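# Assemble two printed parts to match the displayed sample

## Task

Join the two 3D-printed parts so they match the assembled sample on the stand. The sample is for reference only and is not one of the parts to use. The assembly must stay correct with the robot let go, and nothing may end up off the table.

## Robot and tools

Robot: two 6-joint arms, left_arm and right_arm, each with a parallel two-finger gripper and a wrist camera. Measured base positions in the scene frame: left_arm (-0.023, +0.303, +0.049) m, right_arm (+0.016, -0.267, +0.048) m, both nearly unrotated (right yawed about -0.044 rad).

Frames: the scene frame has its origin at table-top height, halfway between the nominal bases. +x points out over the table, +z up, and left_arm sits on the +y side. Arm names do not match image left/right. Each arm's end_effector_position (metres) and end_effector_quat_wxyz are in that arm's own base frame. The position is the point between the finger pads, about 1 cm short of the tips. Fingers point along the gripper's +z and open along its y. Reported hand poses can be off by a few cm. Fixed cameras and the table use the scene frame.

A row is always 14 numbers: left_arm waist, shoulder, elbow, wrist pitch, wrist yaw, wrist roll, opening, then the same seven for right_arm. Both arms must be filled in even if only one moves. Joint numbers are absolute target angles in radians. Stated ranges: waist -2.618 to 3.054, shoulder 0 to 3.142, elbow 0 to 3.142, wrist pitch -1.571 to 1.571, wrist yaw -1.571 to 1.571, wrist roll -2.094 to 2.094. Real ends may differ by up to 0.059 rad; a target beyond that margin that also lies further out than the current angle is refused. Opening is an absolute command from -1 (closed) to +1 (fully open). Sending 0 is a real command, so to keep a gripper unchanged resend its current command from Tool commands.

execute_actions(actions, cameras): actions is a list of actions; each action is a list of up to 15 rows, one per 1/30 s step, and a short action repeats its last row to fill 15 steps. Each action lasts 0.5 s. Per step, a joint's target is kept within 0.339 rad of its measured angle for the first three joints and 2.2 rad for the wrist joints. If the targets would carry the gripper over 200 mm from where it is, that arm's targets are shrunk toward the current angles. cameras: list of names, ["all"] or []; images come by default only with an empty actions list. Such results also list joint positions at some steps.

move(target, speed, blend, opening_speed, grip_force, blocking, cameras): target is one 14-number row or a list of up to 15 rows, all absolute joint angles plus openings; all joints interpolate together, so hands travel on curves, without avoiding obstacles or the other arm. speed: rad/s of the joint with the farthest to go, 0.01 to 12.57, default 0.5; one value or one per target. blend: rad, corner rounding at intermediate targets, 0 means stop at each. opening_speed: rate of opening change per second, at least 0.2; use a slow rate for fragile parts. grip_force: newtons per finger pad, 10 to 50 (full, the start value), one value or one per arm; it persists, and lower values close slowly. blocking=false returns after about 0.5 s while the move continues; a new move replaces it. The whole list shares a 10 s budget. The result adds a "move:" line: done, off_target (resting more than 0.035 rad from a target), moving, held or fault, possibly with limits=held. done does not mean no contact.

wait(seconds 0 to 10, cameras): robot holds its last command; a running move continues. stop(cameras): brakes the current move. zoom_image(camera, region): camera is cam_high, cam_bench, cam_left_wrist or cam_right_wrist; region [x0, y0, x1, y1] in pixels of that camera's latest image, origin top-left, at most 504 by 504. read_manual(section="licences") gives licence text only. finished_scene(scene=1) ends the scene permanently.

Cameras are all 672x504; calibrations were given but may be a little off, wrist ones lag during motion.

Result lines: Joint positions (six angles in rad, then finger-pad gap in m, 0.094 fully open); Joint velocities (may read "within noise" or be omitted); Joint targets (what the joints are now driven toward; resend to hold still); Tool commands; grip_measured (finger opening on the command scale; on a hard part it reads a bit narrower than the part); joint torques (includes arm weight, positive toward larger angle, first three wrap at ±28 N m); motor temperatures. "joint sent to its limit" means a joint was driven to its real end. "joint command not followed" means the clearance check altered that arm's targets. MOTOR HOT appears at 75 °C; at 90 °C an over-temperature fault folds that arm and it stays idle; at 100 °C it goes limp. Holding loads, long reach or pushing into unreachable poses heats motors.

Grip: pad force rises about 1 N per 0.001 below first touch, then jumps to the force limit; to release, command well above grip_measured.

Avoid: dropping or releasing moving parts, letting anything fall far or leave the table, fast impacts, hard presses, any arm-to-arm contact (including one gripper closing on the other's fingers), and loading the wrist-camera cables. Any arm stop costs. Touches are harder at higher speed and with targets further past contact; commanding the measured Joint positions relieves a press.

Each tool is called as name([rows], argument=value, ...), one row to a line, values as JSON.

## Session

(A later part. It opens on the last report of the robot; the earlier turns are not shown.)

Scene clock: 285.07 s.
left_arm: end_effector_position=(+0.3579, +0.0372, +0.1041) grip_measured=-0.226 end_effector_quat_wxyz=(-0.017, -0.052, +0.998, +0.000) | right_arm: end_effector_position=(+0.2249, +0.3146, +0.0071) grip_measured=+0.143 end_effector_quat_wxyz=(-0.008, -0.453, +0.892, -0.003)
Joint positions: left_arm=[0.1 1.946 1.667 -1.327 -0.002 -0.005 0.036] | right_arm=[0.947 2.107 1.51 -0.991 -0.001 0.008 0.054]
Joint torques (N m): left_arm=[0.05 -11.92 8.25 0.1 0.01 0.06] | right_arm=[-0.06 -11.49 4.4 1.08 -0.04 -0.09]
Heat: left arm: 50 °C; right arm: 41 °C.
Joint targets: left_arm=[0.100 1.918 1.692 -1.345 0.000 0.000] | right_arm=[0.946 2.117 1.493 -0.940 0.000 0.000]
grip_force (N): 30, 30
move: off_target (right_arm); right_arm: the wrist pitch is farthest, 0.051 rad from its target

move([
  [0.1,1.918,1.692,-1.345,0,0,-0.4,0.946,2.110,1.505,-0.965,0,0,0.0],
  [0.1,1.918,1.692,-1.345,0,0,-0.4,0.946,2.110,1.505,-0.965,0,0,1],
], speed=0.05, opening_speed=0.4, cameras=["cam_bench","cam_right_wrist"])

Scene clock: 295.43 s.
left_arm: end_effector_position=(+0.3579, +0.0372, +0.1041) grip_measured=-0.226 end_effector_quat_wxyz=(-0.017, -0.052, +0.998, +0.000) | right_arm: end_effector_position=(+0.2258, +0.3159, +0.0071) grip_measured=+0.998 end_effector_quat_wxyz=(-0.005, -0.453, +0.892, -0.002)
Joint positions: left_arm=[0.1 1.946 1.667 -1.327 -0.002 -0.005 0.036] | right_arm=[0.947 2.107 1.51 -0.985 -0.001 0.008 0.094]
Joint torques (N m): left_arm=[0.05 -11.93 8.27 0.1 0.01 0.06] | right_arm=[-0.08 -12.12 5.38 0.71 -0.03 -0.09]
Heat: left arm: 50 °C; right arm: 41 °C.
Joint targets: left_arm=[0.100 1.918 1.692 -1.345 0.000 0.000] | right_arm=[0.946 2.110 1.505 -0.965 0.000 0.000]
grip_force (N): 30, 30
move: done
camera_calibration:
cam_right_wrist: T_world_to_cam=[[0.686907, -0.725004, -0.0502784, 0.0854132], [-0.636857, -0.633833, 0.438941, 0.369873], [-0.350102, -0.269492, -0.897108, 0.281255], [0, 0, 0, 1]] pos_world=[0.275354, 0.372159, 0.0942585]
Images, in order (width x height): cam_bench 672x504, cam_right_wrist 672x504.

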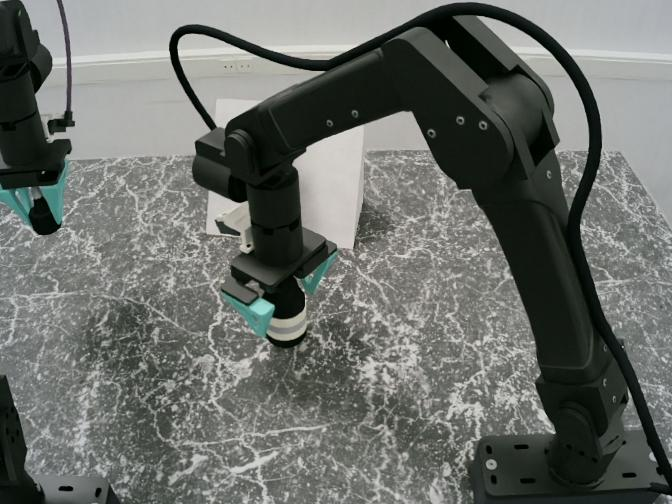

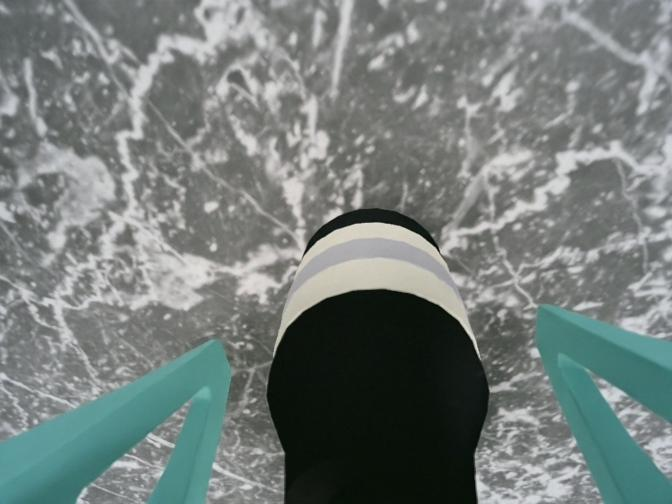

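move([
  [0.1,1.918,1.692,-1.345,0,0,-0.4,0.946,2.057,1.655,-1.15,0,0,1],
  [0.1,1.918,1.692,-1.345,0,0,-0.4,0.946,2.043,1.925,-1.445,0,0,1],
  [0.1,1.918,1.692,-1.345,0,0,-0.4,-0.5,2.043,1.925,-1.445,0,0,1],
], speed=[0.25,0.4,0.8], cameras=["cam_bench","cam_high"])

Scene clock: 303.90 s.
left_arm: end_effector_position=(+0.3579, +0.0372, +0.1041) grip_measured=-0.226 end_effector_quat_wxyz=(-0.017, -0.052, +0.998, +0.000) | right_arm: end_effector_position=(+0.3405, -0.1866, +0.1108) grip_measured=+0.998 end_effector_quat_wxyz=(-0.026, +0.252, +0.967, +0.006)
Joint positions: left_arm=[0.1 1.946 1.667 -1.327 -0.002 -0.005 0.036] | right_arm=[-0.503 2.085 1.894 -1.433 0.002 0.007 0.094]
Joint torques (N m): left_arm=[0.06 -11.93 8.27 0.1 0.01 0.06] | right_arm=[0.29 -16.38 8.61 0.27 -0.06 -0.09]
Motor temperatures (°C): left_arm=[30 42 50 39 30 28 28] | right_arm=[29 43 38 36 30 28 32]
Heat: left arm: 50 °C; right arm: 43 °C.
Joint targets: left_arm=[0.100 1.918 1.692 -1.345 0.000 0.000] | right_arm=[-0.500 2.043 1.925 -1.445 0.000 0.000]
grip_force (N): 30, 30
move: off_target (right_arm); right_arm: the shoulder is farthest, 0.042 rad from its target
Images, in order (width x height): cam_high 672x504, cam_bench 672x504.

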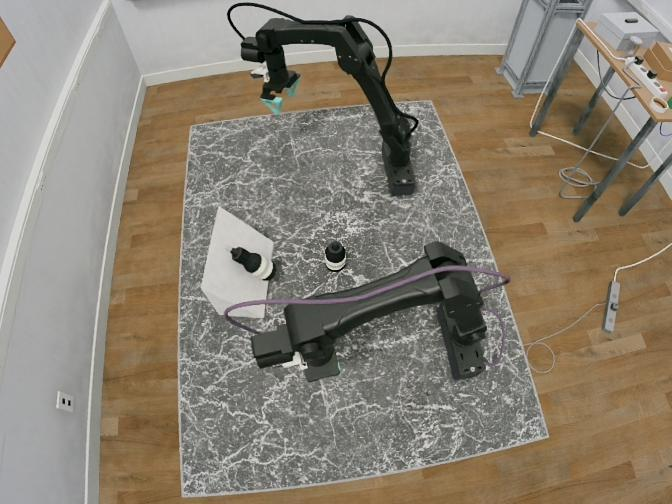

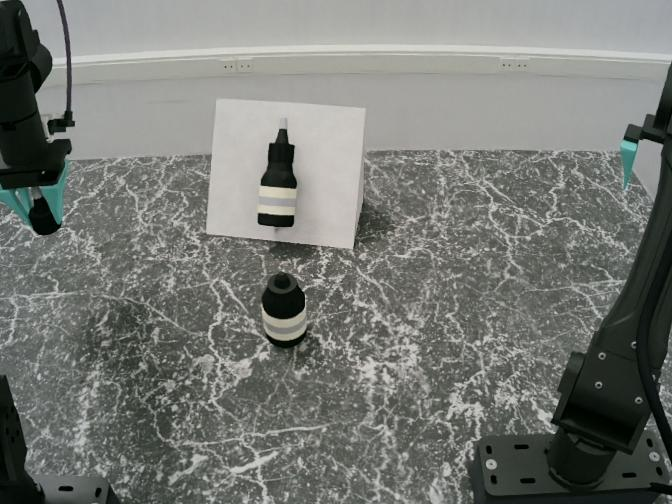

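zoom_image(camera="cam_bench", region=[245, 255, 325, 355])

Scaled by 5.040 from the camera's 672x504 image, which has a finer 960x720 frame.

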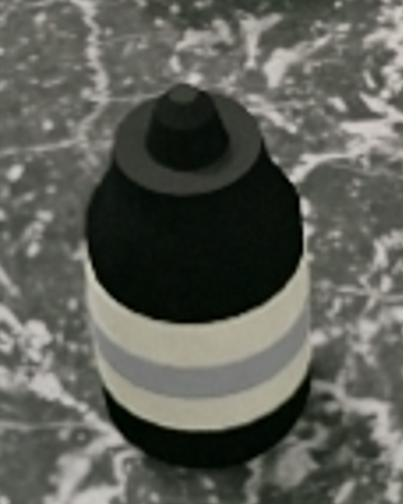

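move([
  [0.1,2.015,1.976,-1.495,0,0,-0.4,-0.5,2.043,1.925,-1.445,0,0,1],
  [-0.774,2.015,1.976,-1.495,0,0,-0.4,-0.5,1.641,1.474,-1.404,0,0,1],
], speed=[0.3,0.5], cameras=["cam_bench","cam_left_wrist"])

zoom_image(camera="cam_left_wrist", region=[270, 120, 480, 420])

Scene clock: 326.43 s.
left_arm: end_effector_position=(+0.2770, -0.2722, +0.1564) grip_measured=-0.226 end_effector_quat_wxyz=(+0.021, +0.378, +0.926, -0.008) | right_arm: end_effector_position=(+0.2526, -0.1382, +0.1429) grip_measured=+0.998 end_effector_quat_wxyz=(-0.022, +0.252, +0.967, +0.005)
Joint positions: left_arm=[-0.78 1.998 1.948 -1.475 -0.001 -0.005 0.036] | right_arm=[-0.503 1.675 1.482 -1.423 0.002 0.007 0.094]
Joint torques (N m): left_arm=[0.47 -9.02 8.42 0.25 0 0.06] | right_arm=[0.27 -11.54 5.35 0.65 -0.07 -0.1]
Motor temperatures (°C): left_arm=[30 43 49 39 30 27 28] | right_arm=[29 48 39 35 30 28 32]
Heat: left arm: 49 °C; right arm: 48 °C.
Joint targets: left_arm=[-0.774 2.015 1.976 -1.495 0.000 0.000] | right_arm=[-0.500 1.641 1.474 -1.404 0.000 0.000]
grip_force (N): 30, 30
move: done
camera_calibration:
cam_left_wrist: T_world_to_cam=[[-0.813635, -0.577244, -0.0691955, 0.088806], [-0.552548, 0.730777, 0.400819, 0.320299], [-0.180804, 0.364354, -0.913541, 0.403993], [0, 0, 0, 1]] pos_world=[0.32228, -0.330001, 0.246827]
Images, in order (width x height): cam_bench 672x504, cam_left_wrist 672x504.

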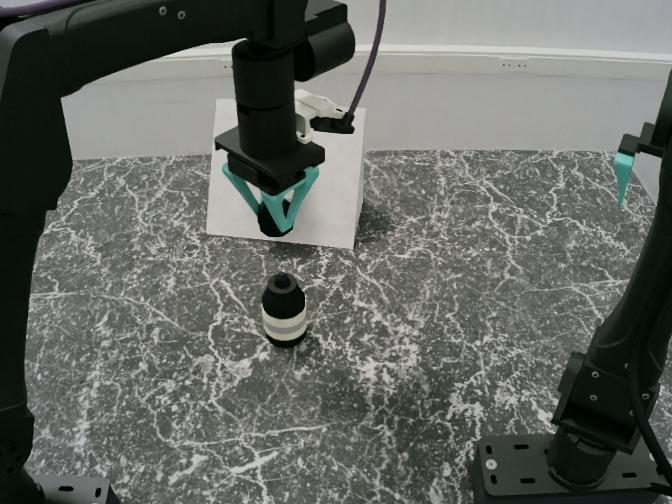

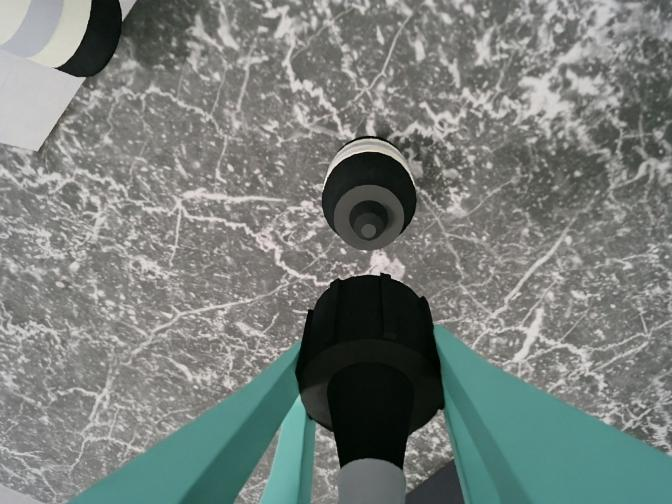

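Scaled by 1.680 from the camera's 672x504 image, which has a finer 960x720 frame.

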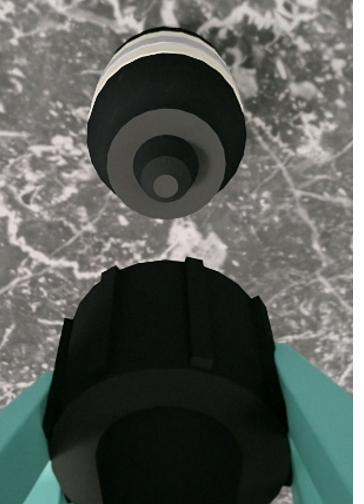

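zoom_image(camera="cam_left_wrist", region=[290, 260, 450, 460])

zoom_image(camera="cam_left_wrist", region=[310, 120, 430, 260])

Scaled by 2.520 from the camera's 672x504 image, which has a finer 960x720 frame.

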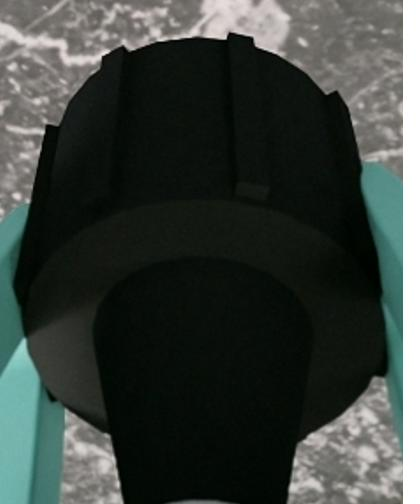

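Scaled by 3.600 from the camera's 672x504 image, which has a finer 960x720 frame.

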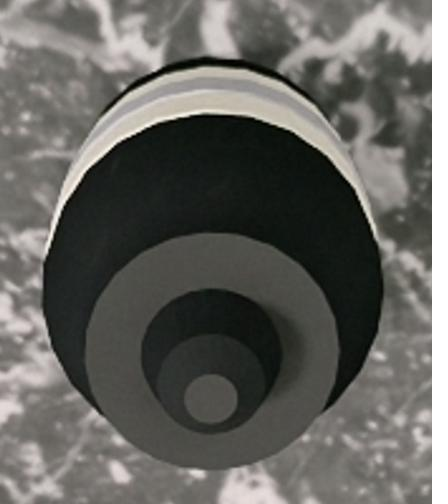

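move(target=[-0.776,2.054,1.770,-1.289,0,0,-0.4,-0.5,1.641,1.474,-1.404,0,0,1], speed=0.2, cameras=["cam_bench","cam_left_wrist"])

zoom_image(camera="cam_left_wrist", region=[290, 150, 450, 310])

zoom_image(camera="cam_bench", region=[210, 190, 360, 360])

Scene clock: 368.20 s.
left_arm: end_effector_position=(+0.2799, -0.2751, +0.0980) grip_measured=-0.226 end_effector_quat_wxyz=(+0.001, +0.378, +0.926, +0.000) | right_arm: end_effector_position=(+0.2526, -0.1382, +0.1429) grip_measured=+0.998 end_effector_quat_wxyz=(-0.022, +0.252, +0.967, +0.005)
Joint positions: left_arm=[-0.78 2.042 1.781 -1.307 -0.001 -0.005 0.036] | right_arm=[-0.503 1.675 1.482 -1.423 0.002 0.007 0.094]
Joint torques (N m): left_arm=[0.31 -9.81 5.56 0.52 0 0.06] | right_arm=[0.27 -11.52 5.35 0.63 -0.07 -0.09]
Heat: left arm: 47 °C; right arm: 44 °C.
Joint targets: left_arm=[-0.776 2.054 1.770 -1.289 0.000 0.000] | right_arm=[-0.500 1.641 1.474 -1.404 0.000 0.000]
grip_force (N): 30, 30
move: done
camera_calibration:
cam_left_wrist: T_world_to_cam=[[-0.815637, -0.575283, -0.0615266, 0.0857589], [-0.539476, 0.717794, 0.440156, 0.336305], [-0.209051, 0.3922, -0.895811, 0.366019], [0, 0, 0, 1]] pos_world=[0.327893, -0.335614, 0.185133]
Images, in order (width x height): cam_bench 672x504, cam_left_wrist 672x504.

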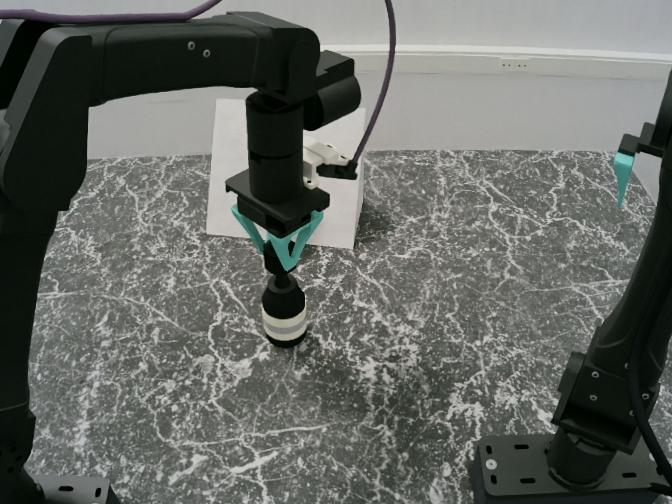

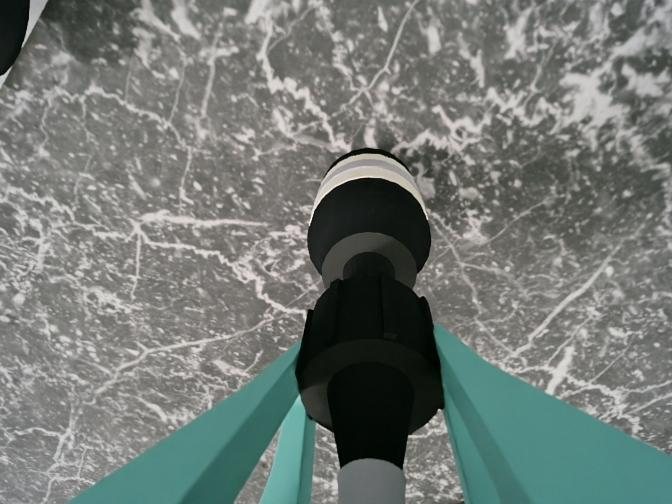

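Scaled by 3.150 from the camera's 672x504 image, which has a finer 960x720 frame.

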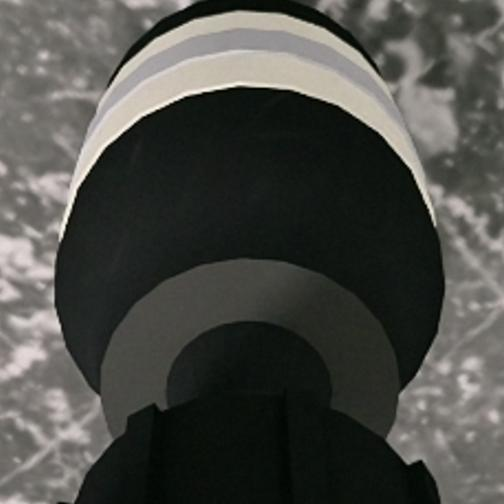

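Scaled by 2.965 from the camera's 672x504 image, which has a finer 960x720 frame.

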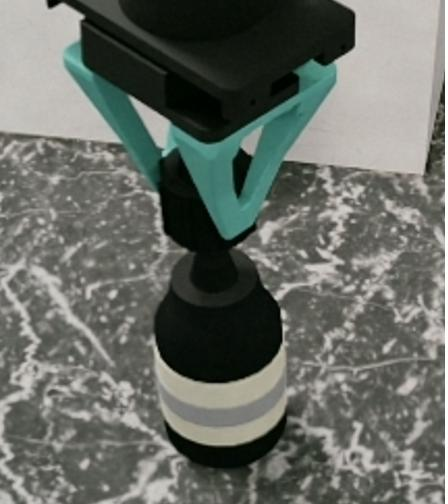

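move(target=[-0.776,2.057,1.711,-1.227,0,0,-0.4,-0.5,1.641,1.474,-1.404,0,0,1], speed=0.06, cameras=["cam_bench","cam_left_wrist"])

zoom_image(camera="cam_left_wrist", region=[290, 180, 450, 340])

zoom_image(camera="cam_bench", region=[230, 230, 330, 350])

Scene clock: 385.13 s.
left_arm: end_effector_position=(+0.2801, -0.2753, +0.0835) grip_measured=-0.226 end_effector_quat_wxyz=(+0.003, +0.378, +0.926, -0.001) | right_arm: end_effector_position=(+0.2526, -0.1382, +0.1429) grip_measured=+0.998 end_effector_quat_wxyz=(-0.022, +0.252, +0.967, +0.005)
Joint positions: left_arm=[-0.78 2.042 1.724 -1.246 -0.001 -0.005 0.036] | right_arm=[-0.503 1.675 1.482 -1.423 0.002 0.007 0.094]
Joint torques (N m): left_arm=[0.31 -9.59 5.42 0.57 0 0.06] | right_arm=[0.29 -11.54 5.39 0.64 -0.06 -0.1]
Heat: left arm: 47 °C; right arm: 44 °C.
Joint targets: left_arm=[-0.776 2.057 1.711 -1.227 0.000 0.000] | right_arm=[-0.500 1.641 1.474 -1.404 0.000 0.000]
grip_force (N): 30, 30
move: done
camera_calibration:
cam_left_wrist: T_world_to_cam=[[-0.815477, -0.575428, -0.0622893, 0.0849207], [-0.540749, 0.719085, 0.436471, 0.343991], [-0.206366, 0.389615, -0.89756, 0.351938], [0, 0, 0, 1]] pos_world=[0.327892, -0.335613, 0.171033]
Images, in order (width x height): cam_bench 672x504, cam_left_wrist 672x504.

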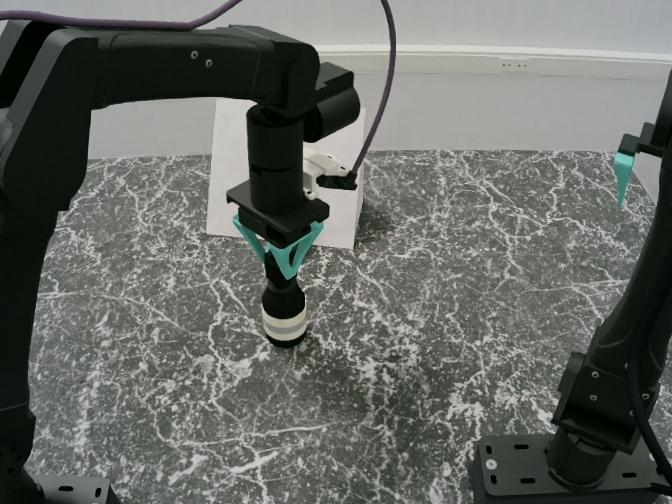

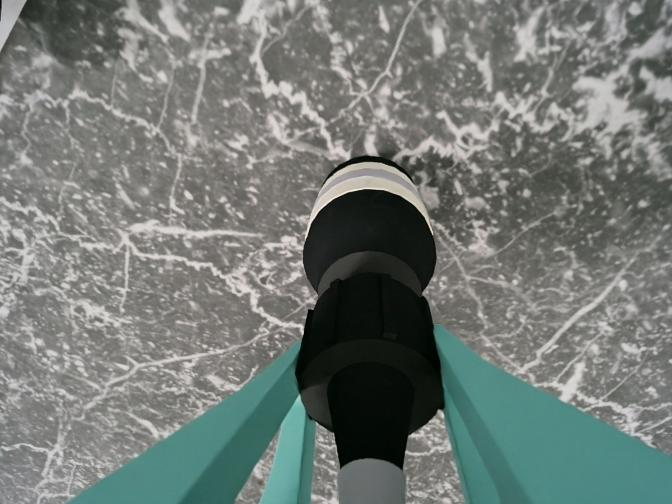

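Scaled by 3.150 from the camera's 672x504 image, which has a finer 960x720 frame.

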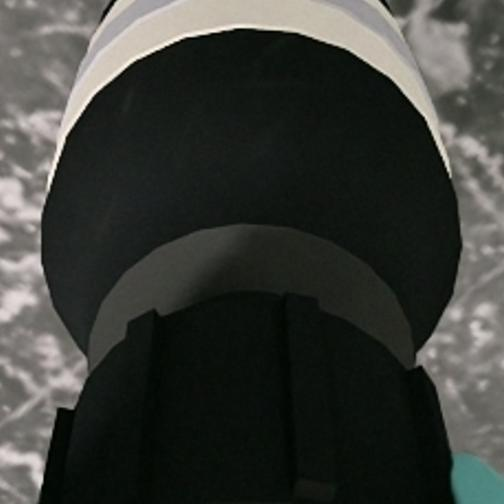

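Scaled by 4.200 from the camera's 672x504 image, which has a finer 960x720 frame.

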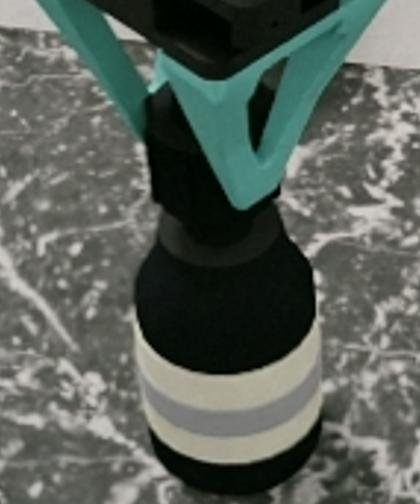

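move(target=[-0.776,2.059,1.695,-1.208,0,0,-0.4,-0.5,1.641,1.474,-1.404,0,0,1], speed=0.04)

move(target=[-0.776,2.062,1.678,-1.189,0,0,-0.4,-0.5,1.641,1.474,-1.404,0,0,1], speed=0.04, cameras=["cam_bench","cam_left_wrist"])

zoom_image(camera="cam_left_wrist", region=[290, 180, 450, 340])

zoom_image(camera="cam_bench", region=[230, 230, 330, 350])

Scene clock: 393.93 s.
left_arm: end_effector_position=(+0.2805, -0.2757, +0.0796) grip_measured=-0.226 end_effector_quat_wxyz=(+0.005, +0.378, +0.926, -0.001) | right_arm: end_effector_position=(+0.2526, -0.1382, +0.1429) grip_measured=+0.998 end_effector_quat_wxyz=(-0.022, +0.252, +0.967, +0.005)
Joint positions: left_arm=[-0.78 2.042 1.708 -1.227 -0.001 -0.005 0.036] | right_arm=[-0.503 1.675 1.482 -1.423 0.002 0.007 0.094]
Joint torques (N m): left_arm=[0.31 -9.44 5.39 0.48 0 0.06] | right_arm=[0.28 -11.48 5.3 0.65 -0.06 -0.09]
Heat: left arm: 46 °C; right arm: 44 °C.
Joint targets: left_arm=[-0.776 2.059 1.695 -1.208 0.000 0.000] | right_arm=[-0.500 1.641 1.474 -1.404 0.000 0.000]
grip_force (N): 30, 30
move: done

Scene clock: 394.80 s.
left_arm: end_effector_position=(+0.2803, -0.2755, +0.0739) grip_measured=-0.226 end_effector_quat_wxyz=(+0.004, +0.378, +0.926, -0.001) | right_arm: end_effector_position=(+0.2526, -0.1382, +0.1429) grip_measured=+0.998 end_effector_quat_wxyz=(-0.022, +0.252, +0.967, +0.005)
Joint positions: left_arm=[-0.78 2.046 1.691 -1.208 -0.001 -0.005 0.036] | right_arm=[-0.503 1.675 1.482 -1.423 0.002 0.007 0.094]
Joint torques (N m): left_arm=[0.31 -9.52 5.39 0.49 0 0.06] | right_arm=[0.27 -11.55 5.33 0.64 -0.06 -0.09]
Heat: left arm: 46 °C; right arm: 44 °C.
Joint targets: left_arm=[-0.776 2.062 1.678 -1.189 0.000 0.000] | right_arm=[-0.500 1.641 1.474 -1.404 0.000 0.000]
grip_force (N): 30, 30
move: done
camera_calibration:
cam_left_wrist: T_world_to_cam=[[-0.815403, -0.575517, -0.062431, 0.0843153], [-0.541126, 0.719446, 0.435408, 0.348723], [-0.205669, 0.388816, -0.898066, 0.342965], [0, 0, 0, 1]] pos_world=[0.327992, -0.335713, 0.161432]
Images, in order (width x height): cam_bench 672x504, cam_left_wrist 672x504.

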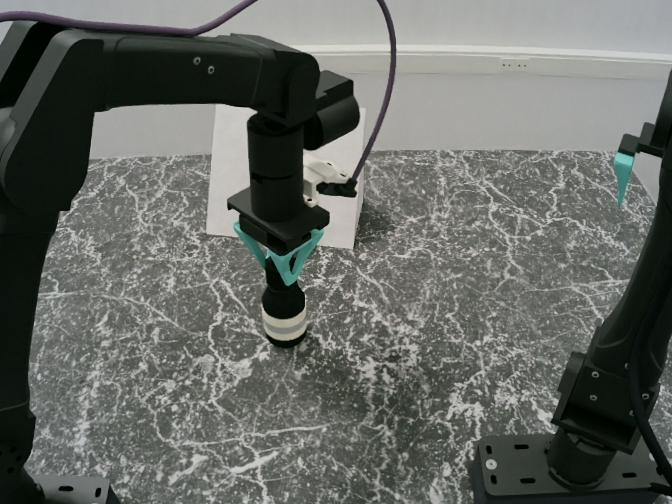

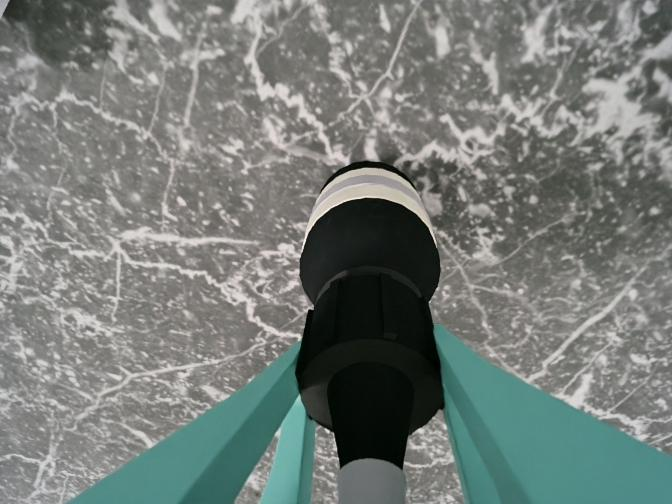

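Scaled by 3.150 from the camera's 672x504 image, which has a finer 960x720 frame.

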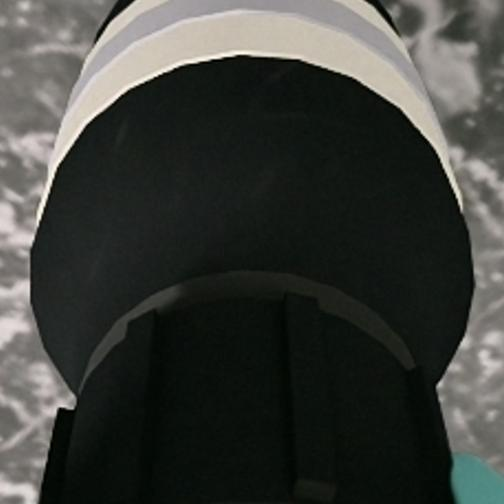

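Scaled by 4.200 from the camera's 672x504 image, which has a finer 960x720 frame.

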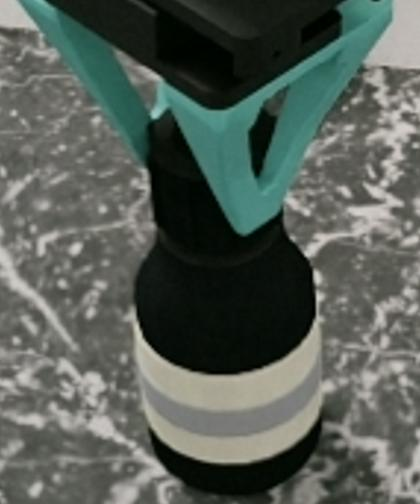

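move(target=[-0.776,2.063,1.667,-1.177,0,0,-0.4,-0.5,1.641,1.474,-1.404,0,0,1], speed=0.04)

move(target=[-0.776,2.066,1.656,-1.163,0,0,-0.4,-0.5,1.641,1.474,-1.404,0,0,1], speed=0.04, cameras=["cam_bench","cam_left_wrist"])

zoom_image(camera="cam_left_wrist", region=[290, 180, 450, 340])

zoom_image(camera="cam_bench", region=[230, 230, 330, 350])

Scene clock: 402.17 s.
left_arm: end_effector_position=(+0.2803, -0.2755, +0.0712) grip_measured=-0.226 end_effector_quat_wxyz=(+0.004, +0.378, +0.926, -0.001) | right_arm: end_effector_position=(+0.2526, -0.1382, +0.1429) grip_measured=+0.998 end_effector_quat_wxyz=(-0.022, +0.252, +0.967, +0.005)
Joint positions: left_arm=[-0.78 2.046 1.68 -1.196 -0.001 -0.005 0.036] | right_arm=[-0.503 1.675 1.482 -1.423 0.002 0.007 0.094]
Joint torques (N m): left_arm=[0.31 -9.44 5.38 0.54 0 0.06] | right_arm=[0.25 -11.48 5.33 0.64 -0.06 -0.09]
Heat: left arm: 46 °C; right arm: 44 °C.
Joint targets: left_arm=[-0.776 2.063 1.667 -1.177 0.000 0.000] | right_arm=[-0.500 1.641 1.474 -1.404 0.000 0.000]
grip_force (N): 30, 30
move: done

Scene clock: 402.87 s.
left_arm: end_effector_position=(+0.2803, -0.2755, +0.0682) grip_measured=-0.226 end_effector_quat_wxyz=(+0.004, +0.378, +0.926, -0.001) | right_arm: end_effector_position=(+0.2526, -0.1382, +0.1429) grip_measured=+0.998 end_effector_quat_wxyz=(-0.022, +0.252, +0.967, +0.005)
Joint positions: left_arm=[-0.78 2.048 1.672 -1.186 -0.001 -0.005 0.036] | right_arm=[-0.503 1.675 1.482 -1.423 0.002 0.007 0.094]
Joint torques (N m): left_arm=[0.31 -9.37 5.22 0.58 0 0.06] | right_arm=[0.29 -11.49 5.35 0.65 -0.06 -0.09]
Heat: left arm: 46 °C; right arm: 44 °C.
Joint targets: left_arm=[-0.776 2.066 1.656 -1.163 0.000 0.000] | right_arm=[-0.500 1.641 1.474 -1.404 0.000 0.000]
grip_force (N): 30, 30
move: done
camera_calibration:
cam_left_wrist: T_world_to_cam=[[-0.815405, -0.575501, -0.0625606, 0.084043], [-0.541234, 0.719557, 0.43509, 0.351255], [-0.205379, 0.388634, -0.898211, 0.337674], [0, 0, 0, 1]] pos_world=[0.327991, -0.335613, 0.155732]
Images, in order (width x height): cam_bench 672x504, cam_left_wrist 672x504.

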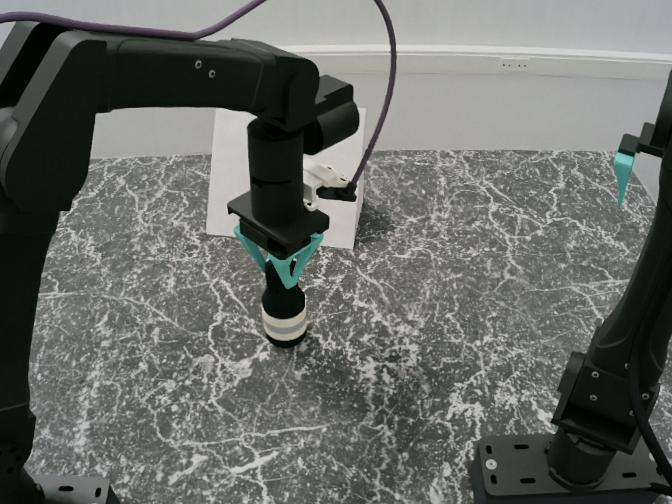

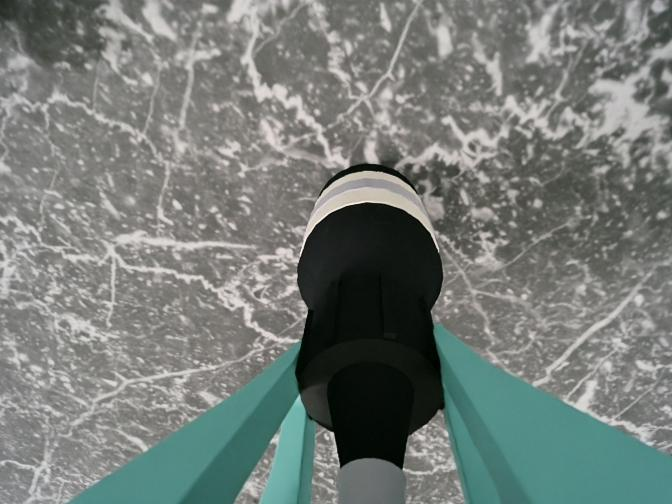

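Scaled by 3.150 from the camera's 672x504 image, which has a finer 960x720 frame.

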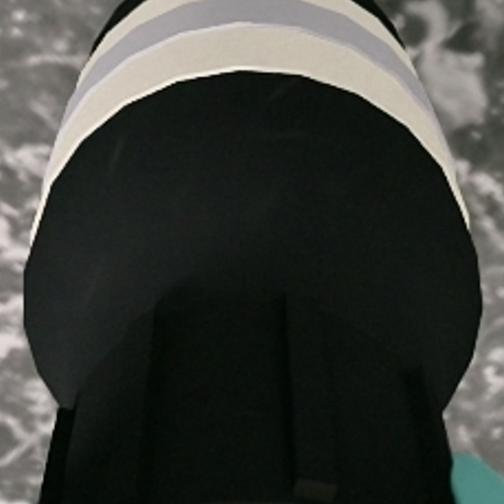

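Scaled by 4.200 from the camera's 672x504 image, which has a finer 960x720 frame.

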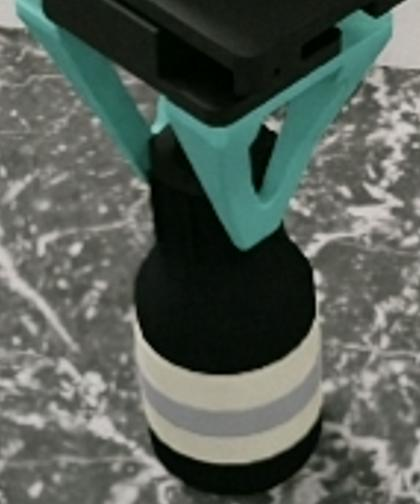

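move(target=[-0.776,2.069,1.648,-1.152,0,0,-0.4,-0.5,1.641,1.474,-1.404,0,0,1], speed=0.03)

move(target=[-0.776,2.073,1.640,-1.140,0,0,-0.4,-0.5,1.641,1.474,-1.404,0,0,1], speed=0.03, cameras=["cam_bench","cam_left_wrist"])

zoom_image(camera="cam_bench", region=[230, 230, 330, 350])

Scene clock: 408.10 s.
left_arm: end_effector_position=(+0.2802, -0.2754, +0.0677) grip_measured=-0.226 end_effector_quat_wxyz=(+0.004, +0.378, +0.926, -0.001) | right_arm: end_effector_position=(+0.2526, -0.1382, +0.1429) grip_measured=+0.998 end_effector_quat_wxyz=(-0.022, +0.252, +0.967, +0.005)
Joint positions: left_arm=[-0.78 2.048 1.67 -1.184 -0.001 -0.005 0.036] | right_arm=[-0.503 1.675 1.482 -1.423 0.002 0.007 0.094]
Joint torques (N m): left_arm=[0.29 -9.2 4.75 0.66 0 0.06] | right_arm=[0.23 -11.55 5.34 0.63 -0.06 -0.1]
Heat: left arm: 46 °C; right arm: 44 °C.
Joint targets: left_arm=[-0.776 2.069 1.648 -1.152 0.000 0.000] | right_arm=[-0.500 1.641 1.474 -1.404 0.000 0.000]
grip_force (N): 30, 30
move: done

Scene clock: 408.80 s.
left_arm: end_effector_position=(+0.2802, -0.2755, +0.0672) grip_measured=-0.226 end_effector_quat_wxyz=(+0.004, +0.378, +0.926, -0.001) | right_arm: end_effector_position=(+0.2526, -0.1382, +0.1429) grip_measured=+0.998 end_effector_quat_wxyz=(-0.022, +0.252, +0.967, +0.005)
Joint positions: left_arm=[-0.78 2.048 1.668 -1.182 -0.001 -0.005 0.036] | right_arm=[-0.503 1.675 1.482 -1.423 0.002 0.007 0.094]
Joint torques (N m): left_arm=[0.31 -8.9 4.33 0.76 0 0.06] | right_arm=[0.31 -11.54 5.33 0.63 -0.06 -0.09]
Heat: left arm: 46 °C; right arm: 44 °C.
Joint targets: left_arm=[-0.776 2.073 1.640 -1.140 0.000 0.000] | right_arm=[-0.500 1.641 1.474 -1.404 0.000 0.000]
grip_force (N): 30, 30
move: off_target (left_arm); left_arm: the wrist pitch is farthest, 0.042 rad from its target
camera_calibration:
cam_left_wrist: T_world_to_cam=[[-0.815388, -0.575519, -0.0626105, 0.0839016], [-0.541339, 0.719663, 0.434783, 0.35171], [-0.205167, 0.388411, -0.898356, 0.336723], [0, 0, 0, 1]] pos_world=[0.327891, -0.335613, 0.154832]
Images, in order (width x height): cam_bench 672x504, cam_left_wrist 672x504.

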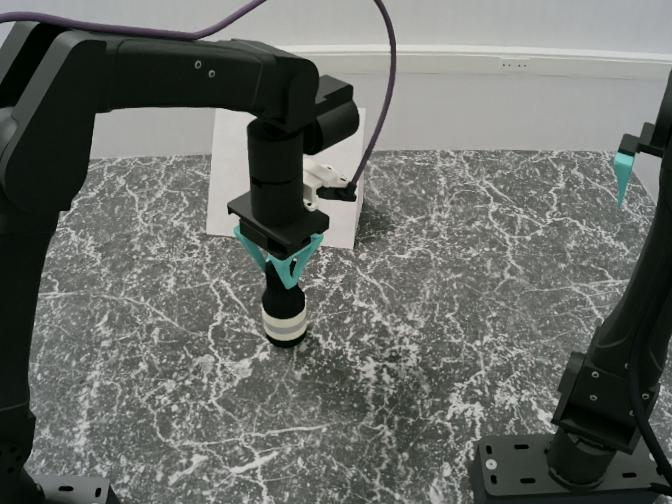

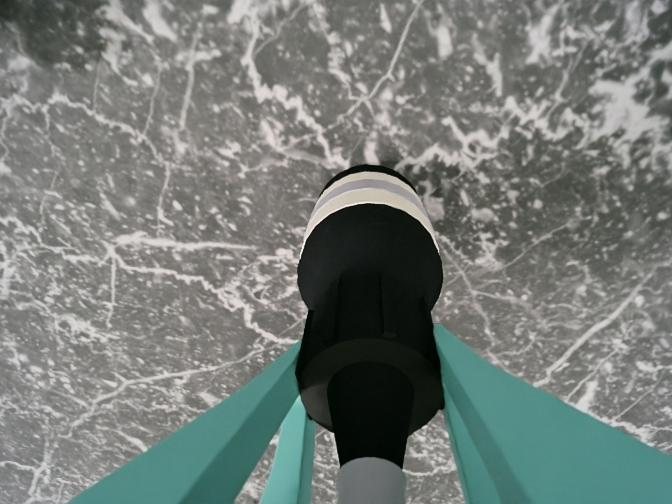

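Scaled by 4.200 from the camera's 672x504 image, which has a finer 960x720 frame.

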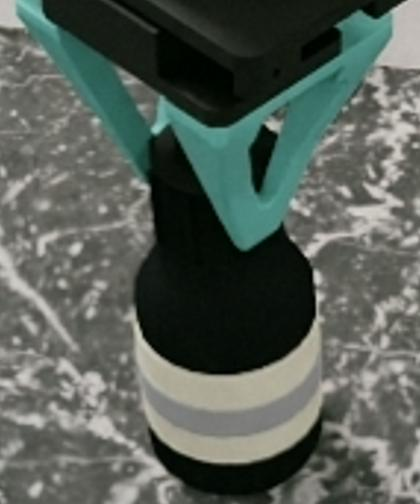

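move([
  [-0.776,2.082,1.622,-1.113,0,0,-0.4,-0.5,1.641,1.474,-1.404,0,0,1],
], speed=0.03, cameras=["cam_left_wrist","cam_bench"])

zoom_image(camera="cam_left_wrist", region=[290, 180, 450, 340])

Scene clock: 415.37 s.
left_arm: end_effector_position=(+0.2803, -0.2755, +0.0662) grip_measured=-0.226 end_effector_quat_wxyz=(+0.004, +0.378, +0.926, -0.001) | right_arm: end_effector_position=(+0.2526, -0.1382, +0.1429) grip_measured=+0.998 end_effector_quat_wxyz=(-0.022, +0.252, +0.967, +0.005)
Joint positions: left_arm=[-0.78 2.048 1.664 -1.177 -0.001 -0.005 0.036] | right_arm=[-0.503 1.675 1.482 -1.423 0.002 0.007 0.094]
Joint torques (N m): left_arm=[0.31 -8.25 3.33 0.98 0 0.06] | right_arm=[0.32 -11.49 5.34 0.65 -0.04 -0.1]
Heat: left arm: 46 °C; right arm: 44 °C.
Joint targets: left_arm=[-0.776 2.082 1.622 -1.113 0.000 0.000] | right_arm=[-0.500 1.641 1.474 -1.404 0.000 0.000]
grip_force (N): 30, 30
move: off_target (left_arm); left_arm: the wrist pitch is farthest, 0.064 rad from its target
camera_calibration:
cam_left_wrist: T_world_to_cam=[[-0.815359, -0.575547, -0.0627407, 0.0838398], [-0.541571, 0.719906, 0.434093, 0.352408], [-0.204673, 0.38792, -0.898681, 0.335547], [0, 0, 0, 1]] pos_world=[0.327891, -0.335612, 0.153832]
Images, in order (width x height): cam_bench 672x504, cam_left_wrist 672x504.

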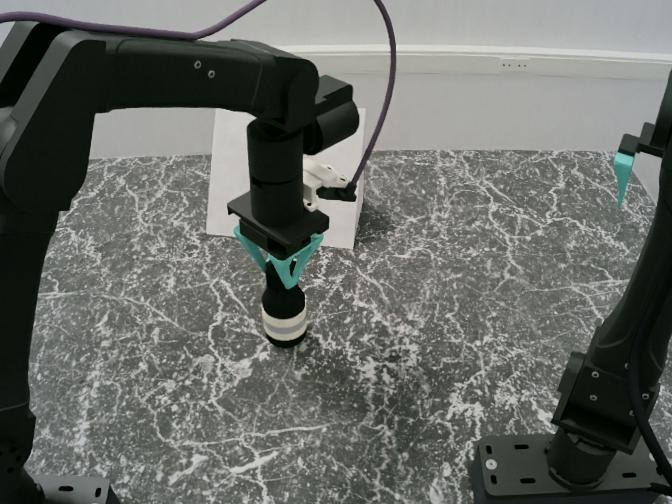

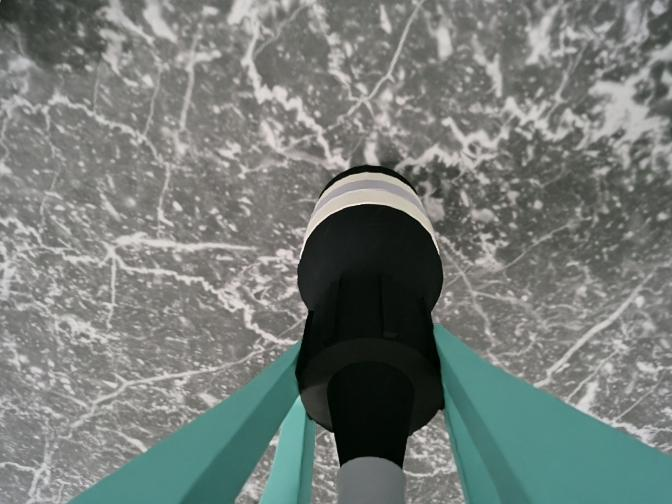

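Scaled by 3.150 from the camera's 672x504 image, which has a finer 960x720 frame.

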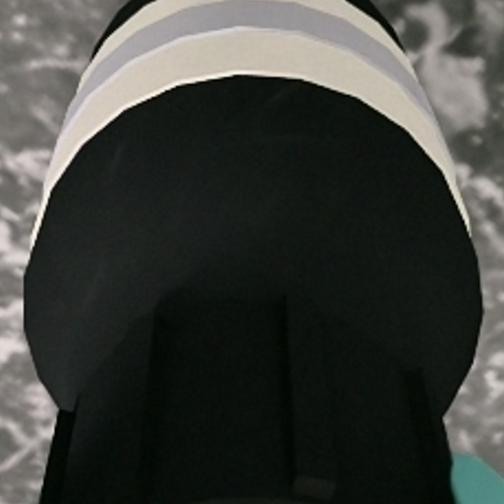

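move([
  [-0.776,2.056,1.656,-1.165,0,0,-0.4,-0.5,1.641,1.474,-1.404,0,0,1],
  [-0.776,2.056,1.656,-1.165,0,0,0.6,-0.5,1.641,1.474,-1.404,0,0,1],
], speed=0.05, opening_speed=0.4, cameras=["cam_left_wrist","cam_bench"])

zoom_image(camera="cam_bench", region=[230, 230, 330, 350])

Scene clock: 423.93 s.
left_arm: end_effector_position=(+0.2803, -0.2755, +0.0668) grip_measured=+0.598 end_effector_quat_wxyz=(+0.005, +0.378, +0.926, -0.002) | right_arm: end_effector_position=(+0.2526, -0.1382, +0.1429) grip_measured=+0.998 end_effector_quat_wxyz=(-0.022, +0.252, +0.967, +0.005)
Joint positions: left_arm=[-0.78 2.047 1.664 -1.177 -0.001 -0.005 0.075] | right_arm=[-0.503 1.675 1.482 -1.423 0.002 0.007 0.094]
Joint torques (N m): left_arm=[0.31 -10.02 5.76 0.48 0 0.06] | right_arm=[0.28 -11.52 5.37 0.65 -0.07 -0.07]
Heat: left arm: 46 °C; right arm: 44 °C.
Joint targets: left_arm=[-0.776 2.056 1.656 -1.165 0.000 0.000] | right_arm=[-0.500 1.641 1.474 -1.404 0.000 0.000]
grip_force (N): 30, 30
move: done
camera_calibration:
cam_left_wrist: T_world_to_cam=[[-0.815295, -0.575615, -0.0629339, 0.0838458], [-0.541932, 0.720236, 0.433094, 0.352361], [-0.203968, 0.387205, -0.899149, 0.335718], [0, 0, 0, 1]] pos_world=[0.327791, -0.335512, 0.154532]
Images, in order (width x height): cam_bench 672x504, cam_left_wrist 672x504.

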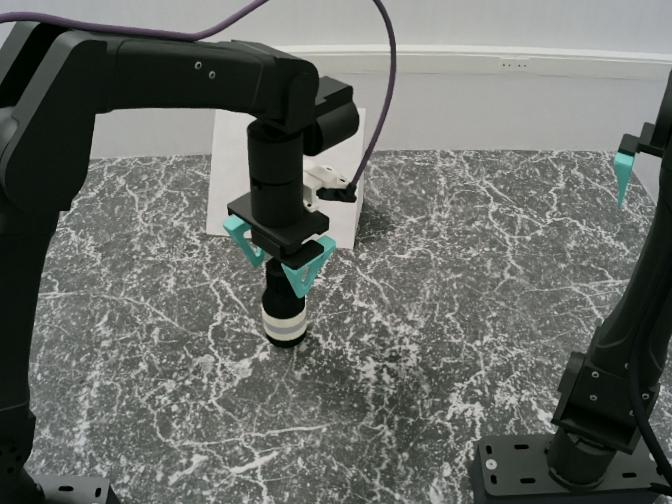

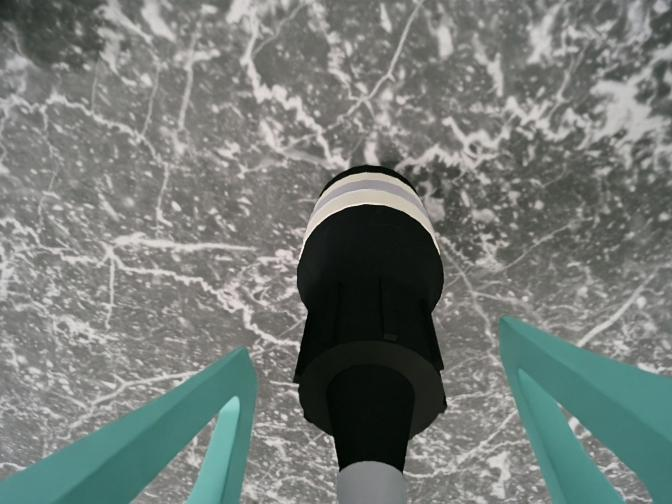

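Scaled by 4.200 from the camera's 672x504 image, which has a finer 960x720 frame.

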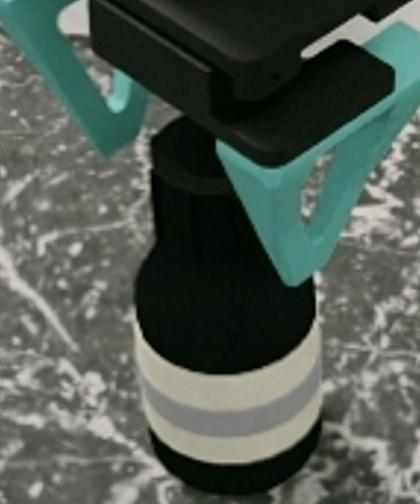

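move([
  [-0.78,2.047,1.771,-1.295,0,0,0.9,-0.5,1.641,1.474,-1.404,0,0,1],
  [-0.78,2.015,1.976,-1.495,0,0,0.9,-0.5,1.641,1.474,-1.404,0,0,1],
  [0.0,2.015,1.976,-1.495,0,0,0.9,-0.5,1.641,1.474,-1.404,0,0,1],
], speed=[0.2,0.3,0.5], blend=[0.03,0,0], cameras=["all"])

zoom_image(camera="cam_bench", region=[210, 100, 370, 350])

zoom_image(camera="cam_high", region=[220, 200, 370, 300])

Scene clock: 432.83 s.
left_arm: end_effector_position=(+0.3903, +0.0044, +0.1402) grip_measured=+0.898 end_effector_quat_wxyz=(+0.002, -0.007, +1.000, +0.000) | right_arm: end_effector_position=(+0.2526, -0.1382, +0.1429) grip_measured=+0.998 end_effector_quat_wxyz=(-0.022, +0.252, +0.967, +0.005)
Joint positions: left_arm=[0.008 2.043 1.951 -1.475 -0.001 -0.005 0.089] | right_arm=[-0.503 1.675 1.482 -1.423 0.002 0.007 0.094]
Joint torques (N m): left_arm=[-0.59 -12.81 8.23 0.16 0 0.06] | right_arm=[0.25 -11.52 5.35 0.64 -0.07 -0.09]
Heat: left arm: 47 °C; right arm: 44 °C.
Joint targets: left_arm=[0.000 2.015 1.976 -1.495 0.000 0.000] | right_arm=[-0.500 1.641 1.474 -1.404 0.000 0.000]
grip_force (N): 30, 30
move: done
camera_calibration:
cam_left_wrist: T_world_to_cam=[[-0.167185, -0.984011, -0.0614067, 0.0878941], [-0.889857, 0.123785, 0.439125, 0.316179], [-0.424503, 0.128058, -0.896325, 0.402619], [0, 0, 0, 1]] pos_world=[0.466962, -0.00420818, 0.227433]
cam_right_wrist: T_world_to_cam=[[-0.637718, -0.769182, -0.0409193, 0.0717882], [-0.692283, 0.54905, 0.468283, 0.212885], [-0.337729, 0.32696, -0.88263, 0.367306], [0, 0, 0, 1]] pos_world=[0.317207, -0.181761, 0.227442]

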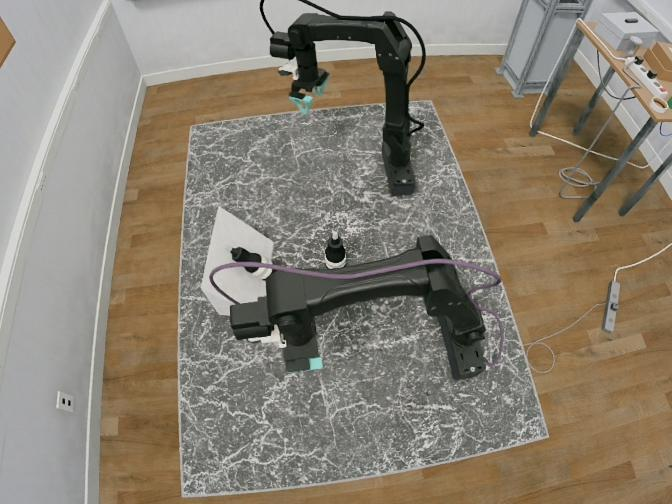

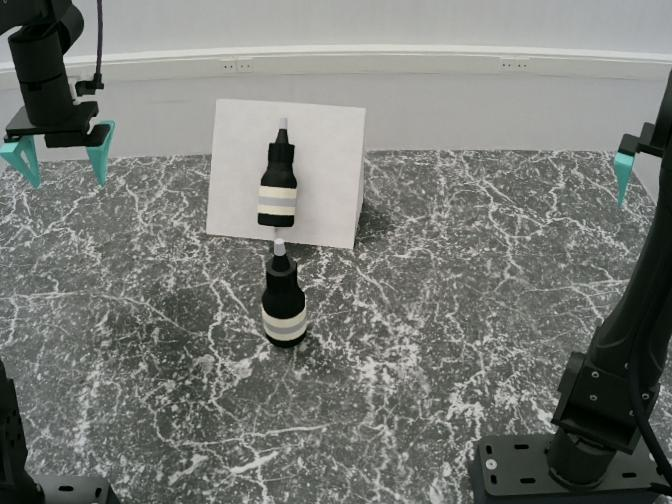

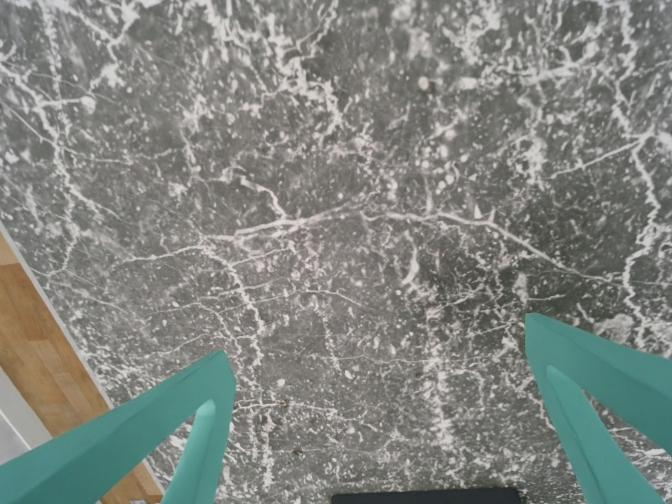

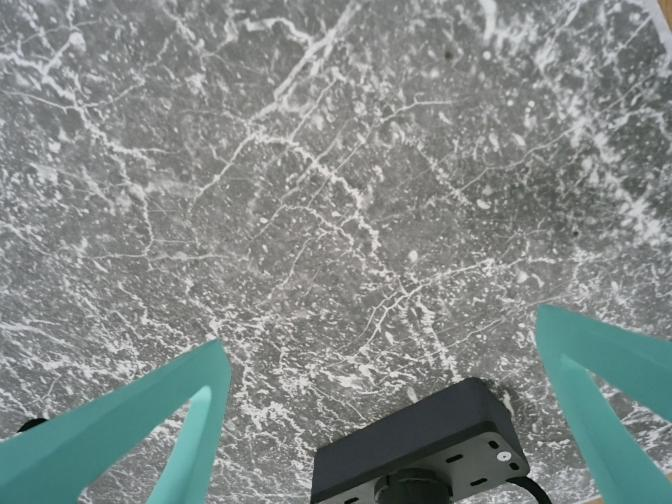

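Scaled by 2.016 from the camera's 672x504 image, which has a finer 960x720 frame.

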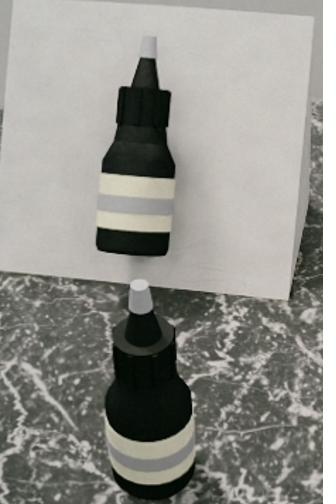

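Scaled by 3.360 from the camera's 672x504 image, which has a finer 960x720 frame.

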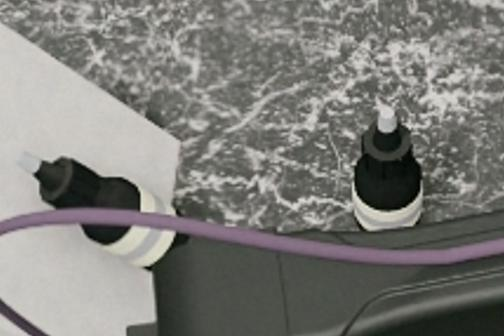

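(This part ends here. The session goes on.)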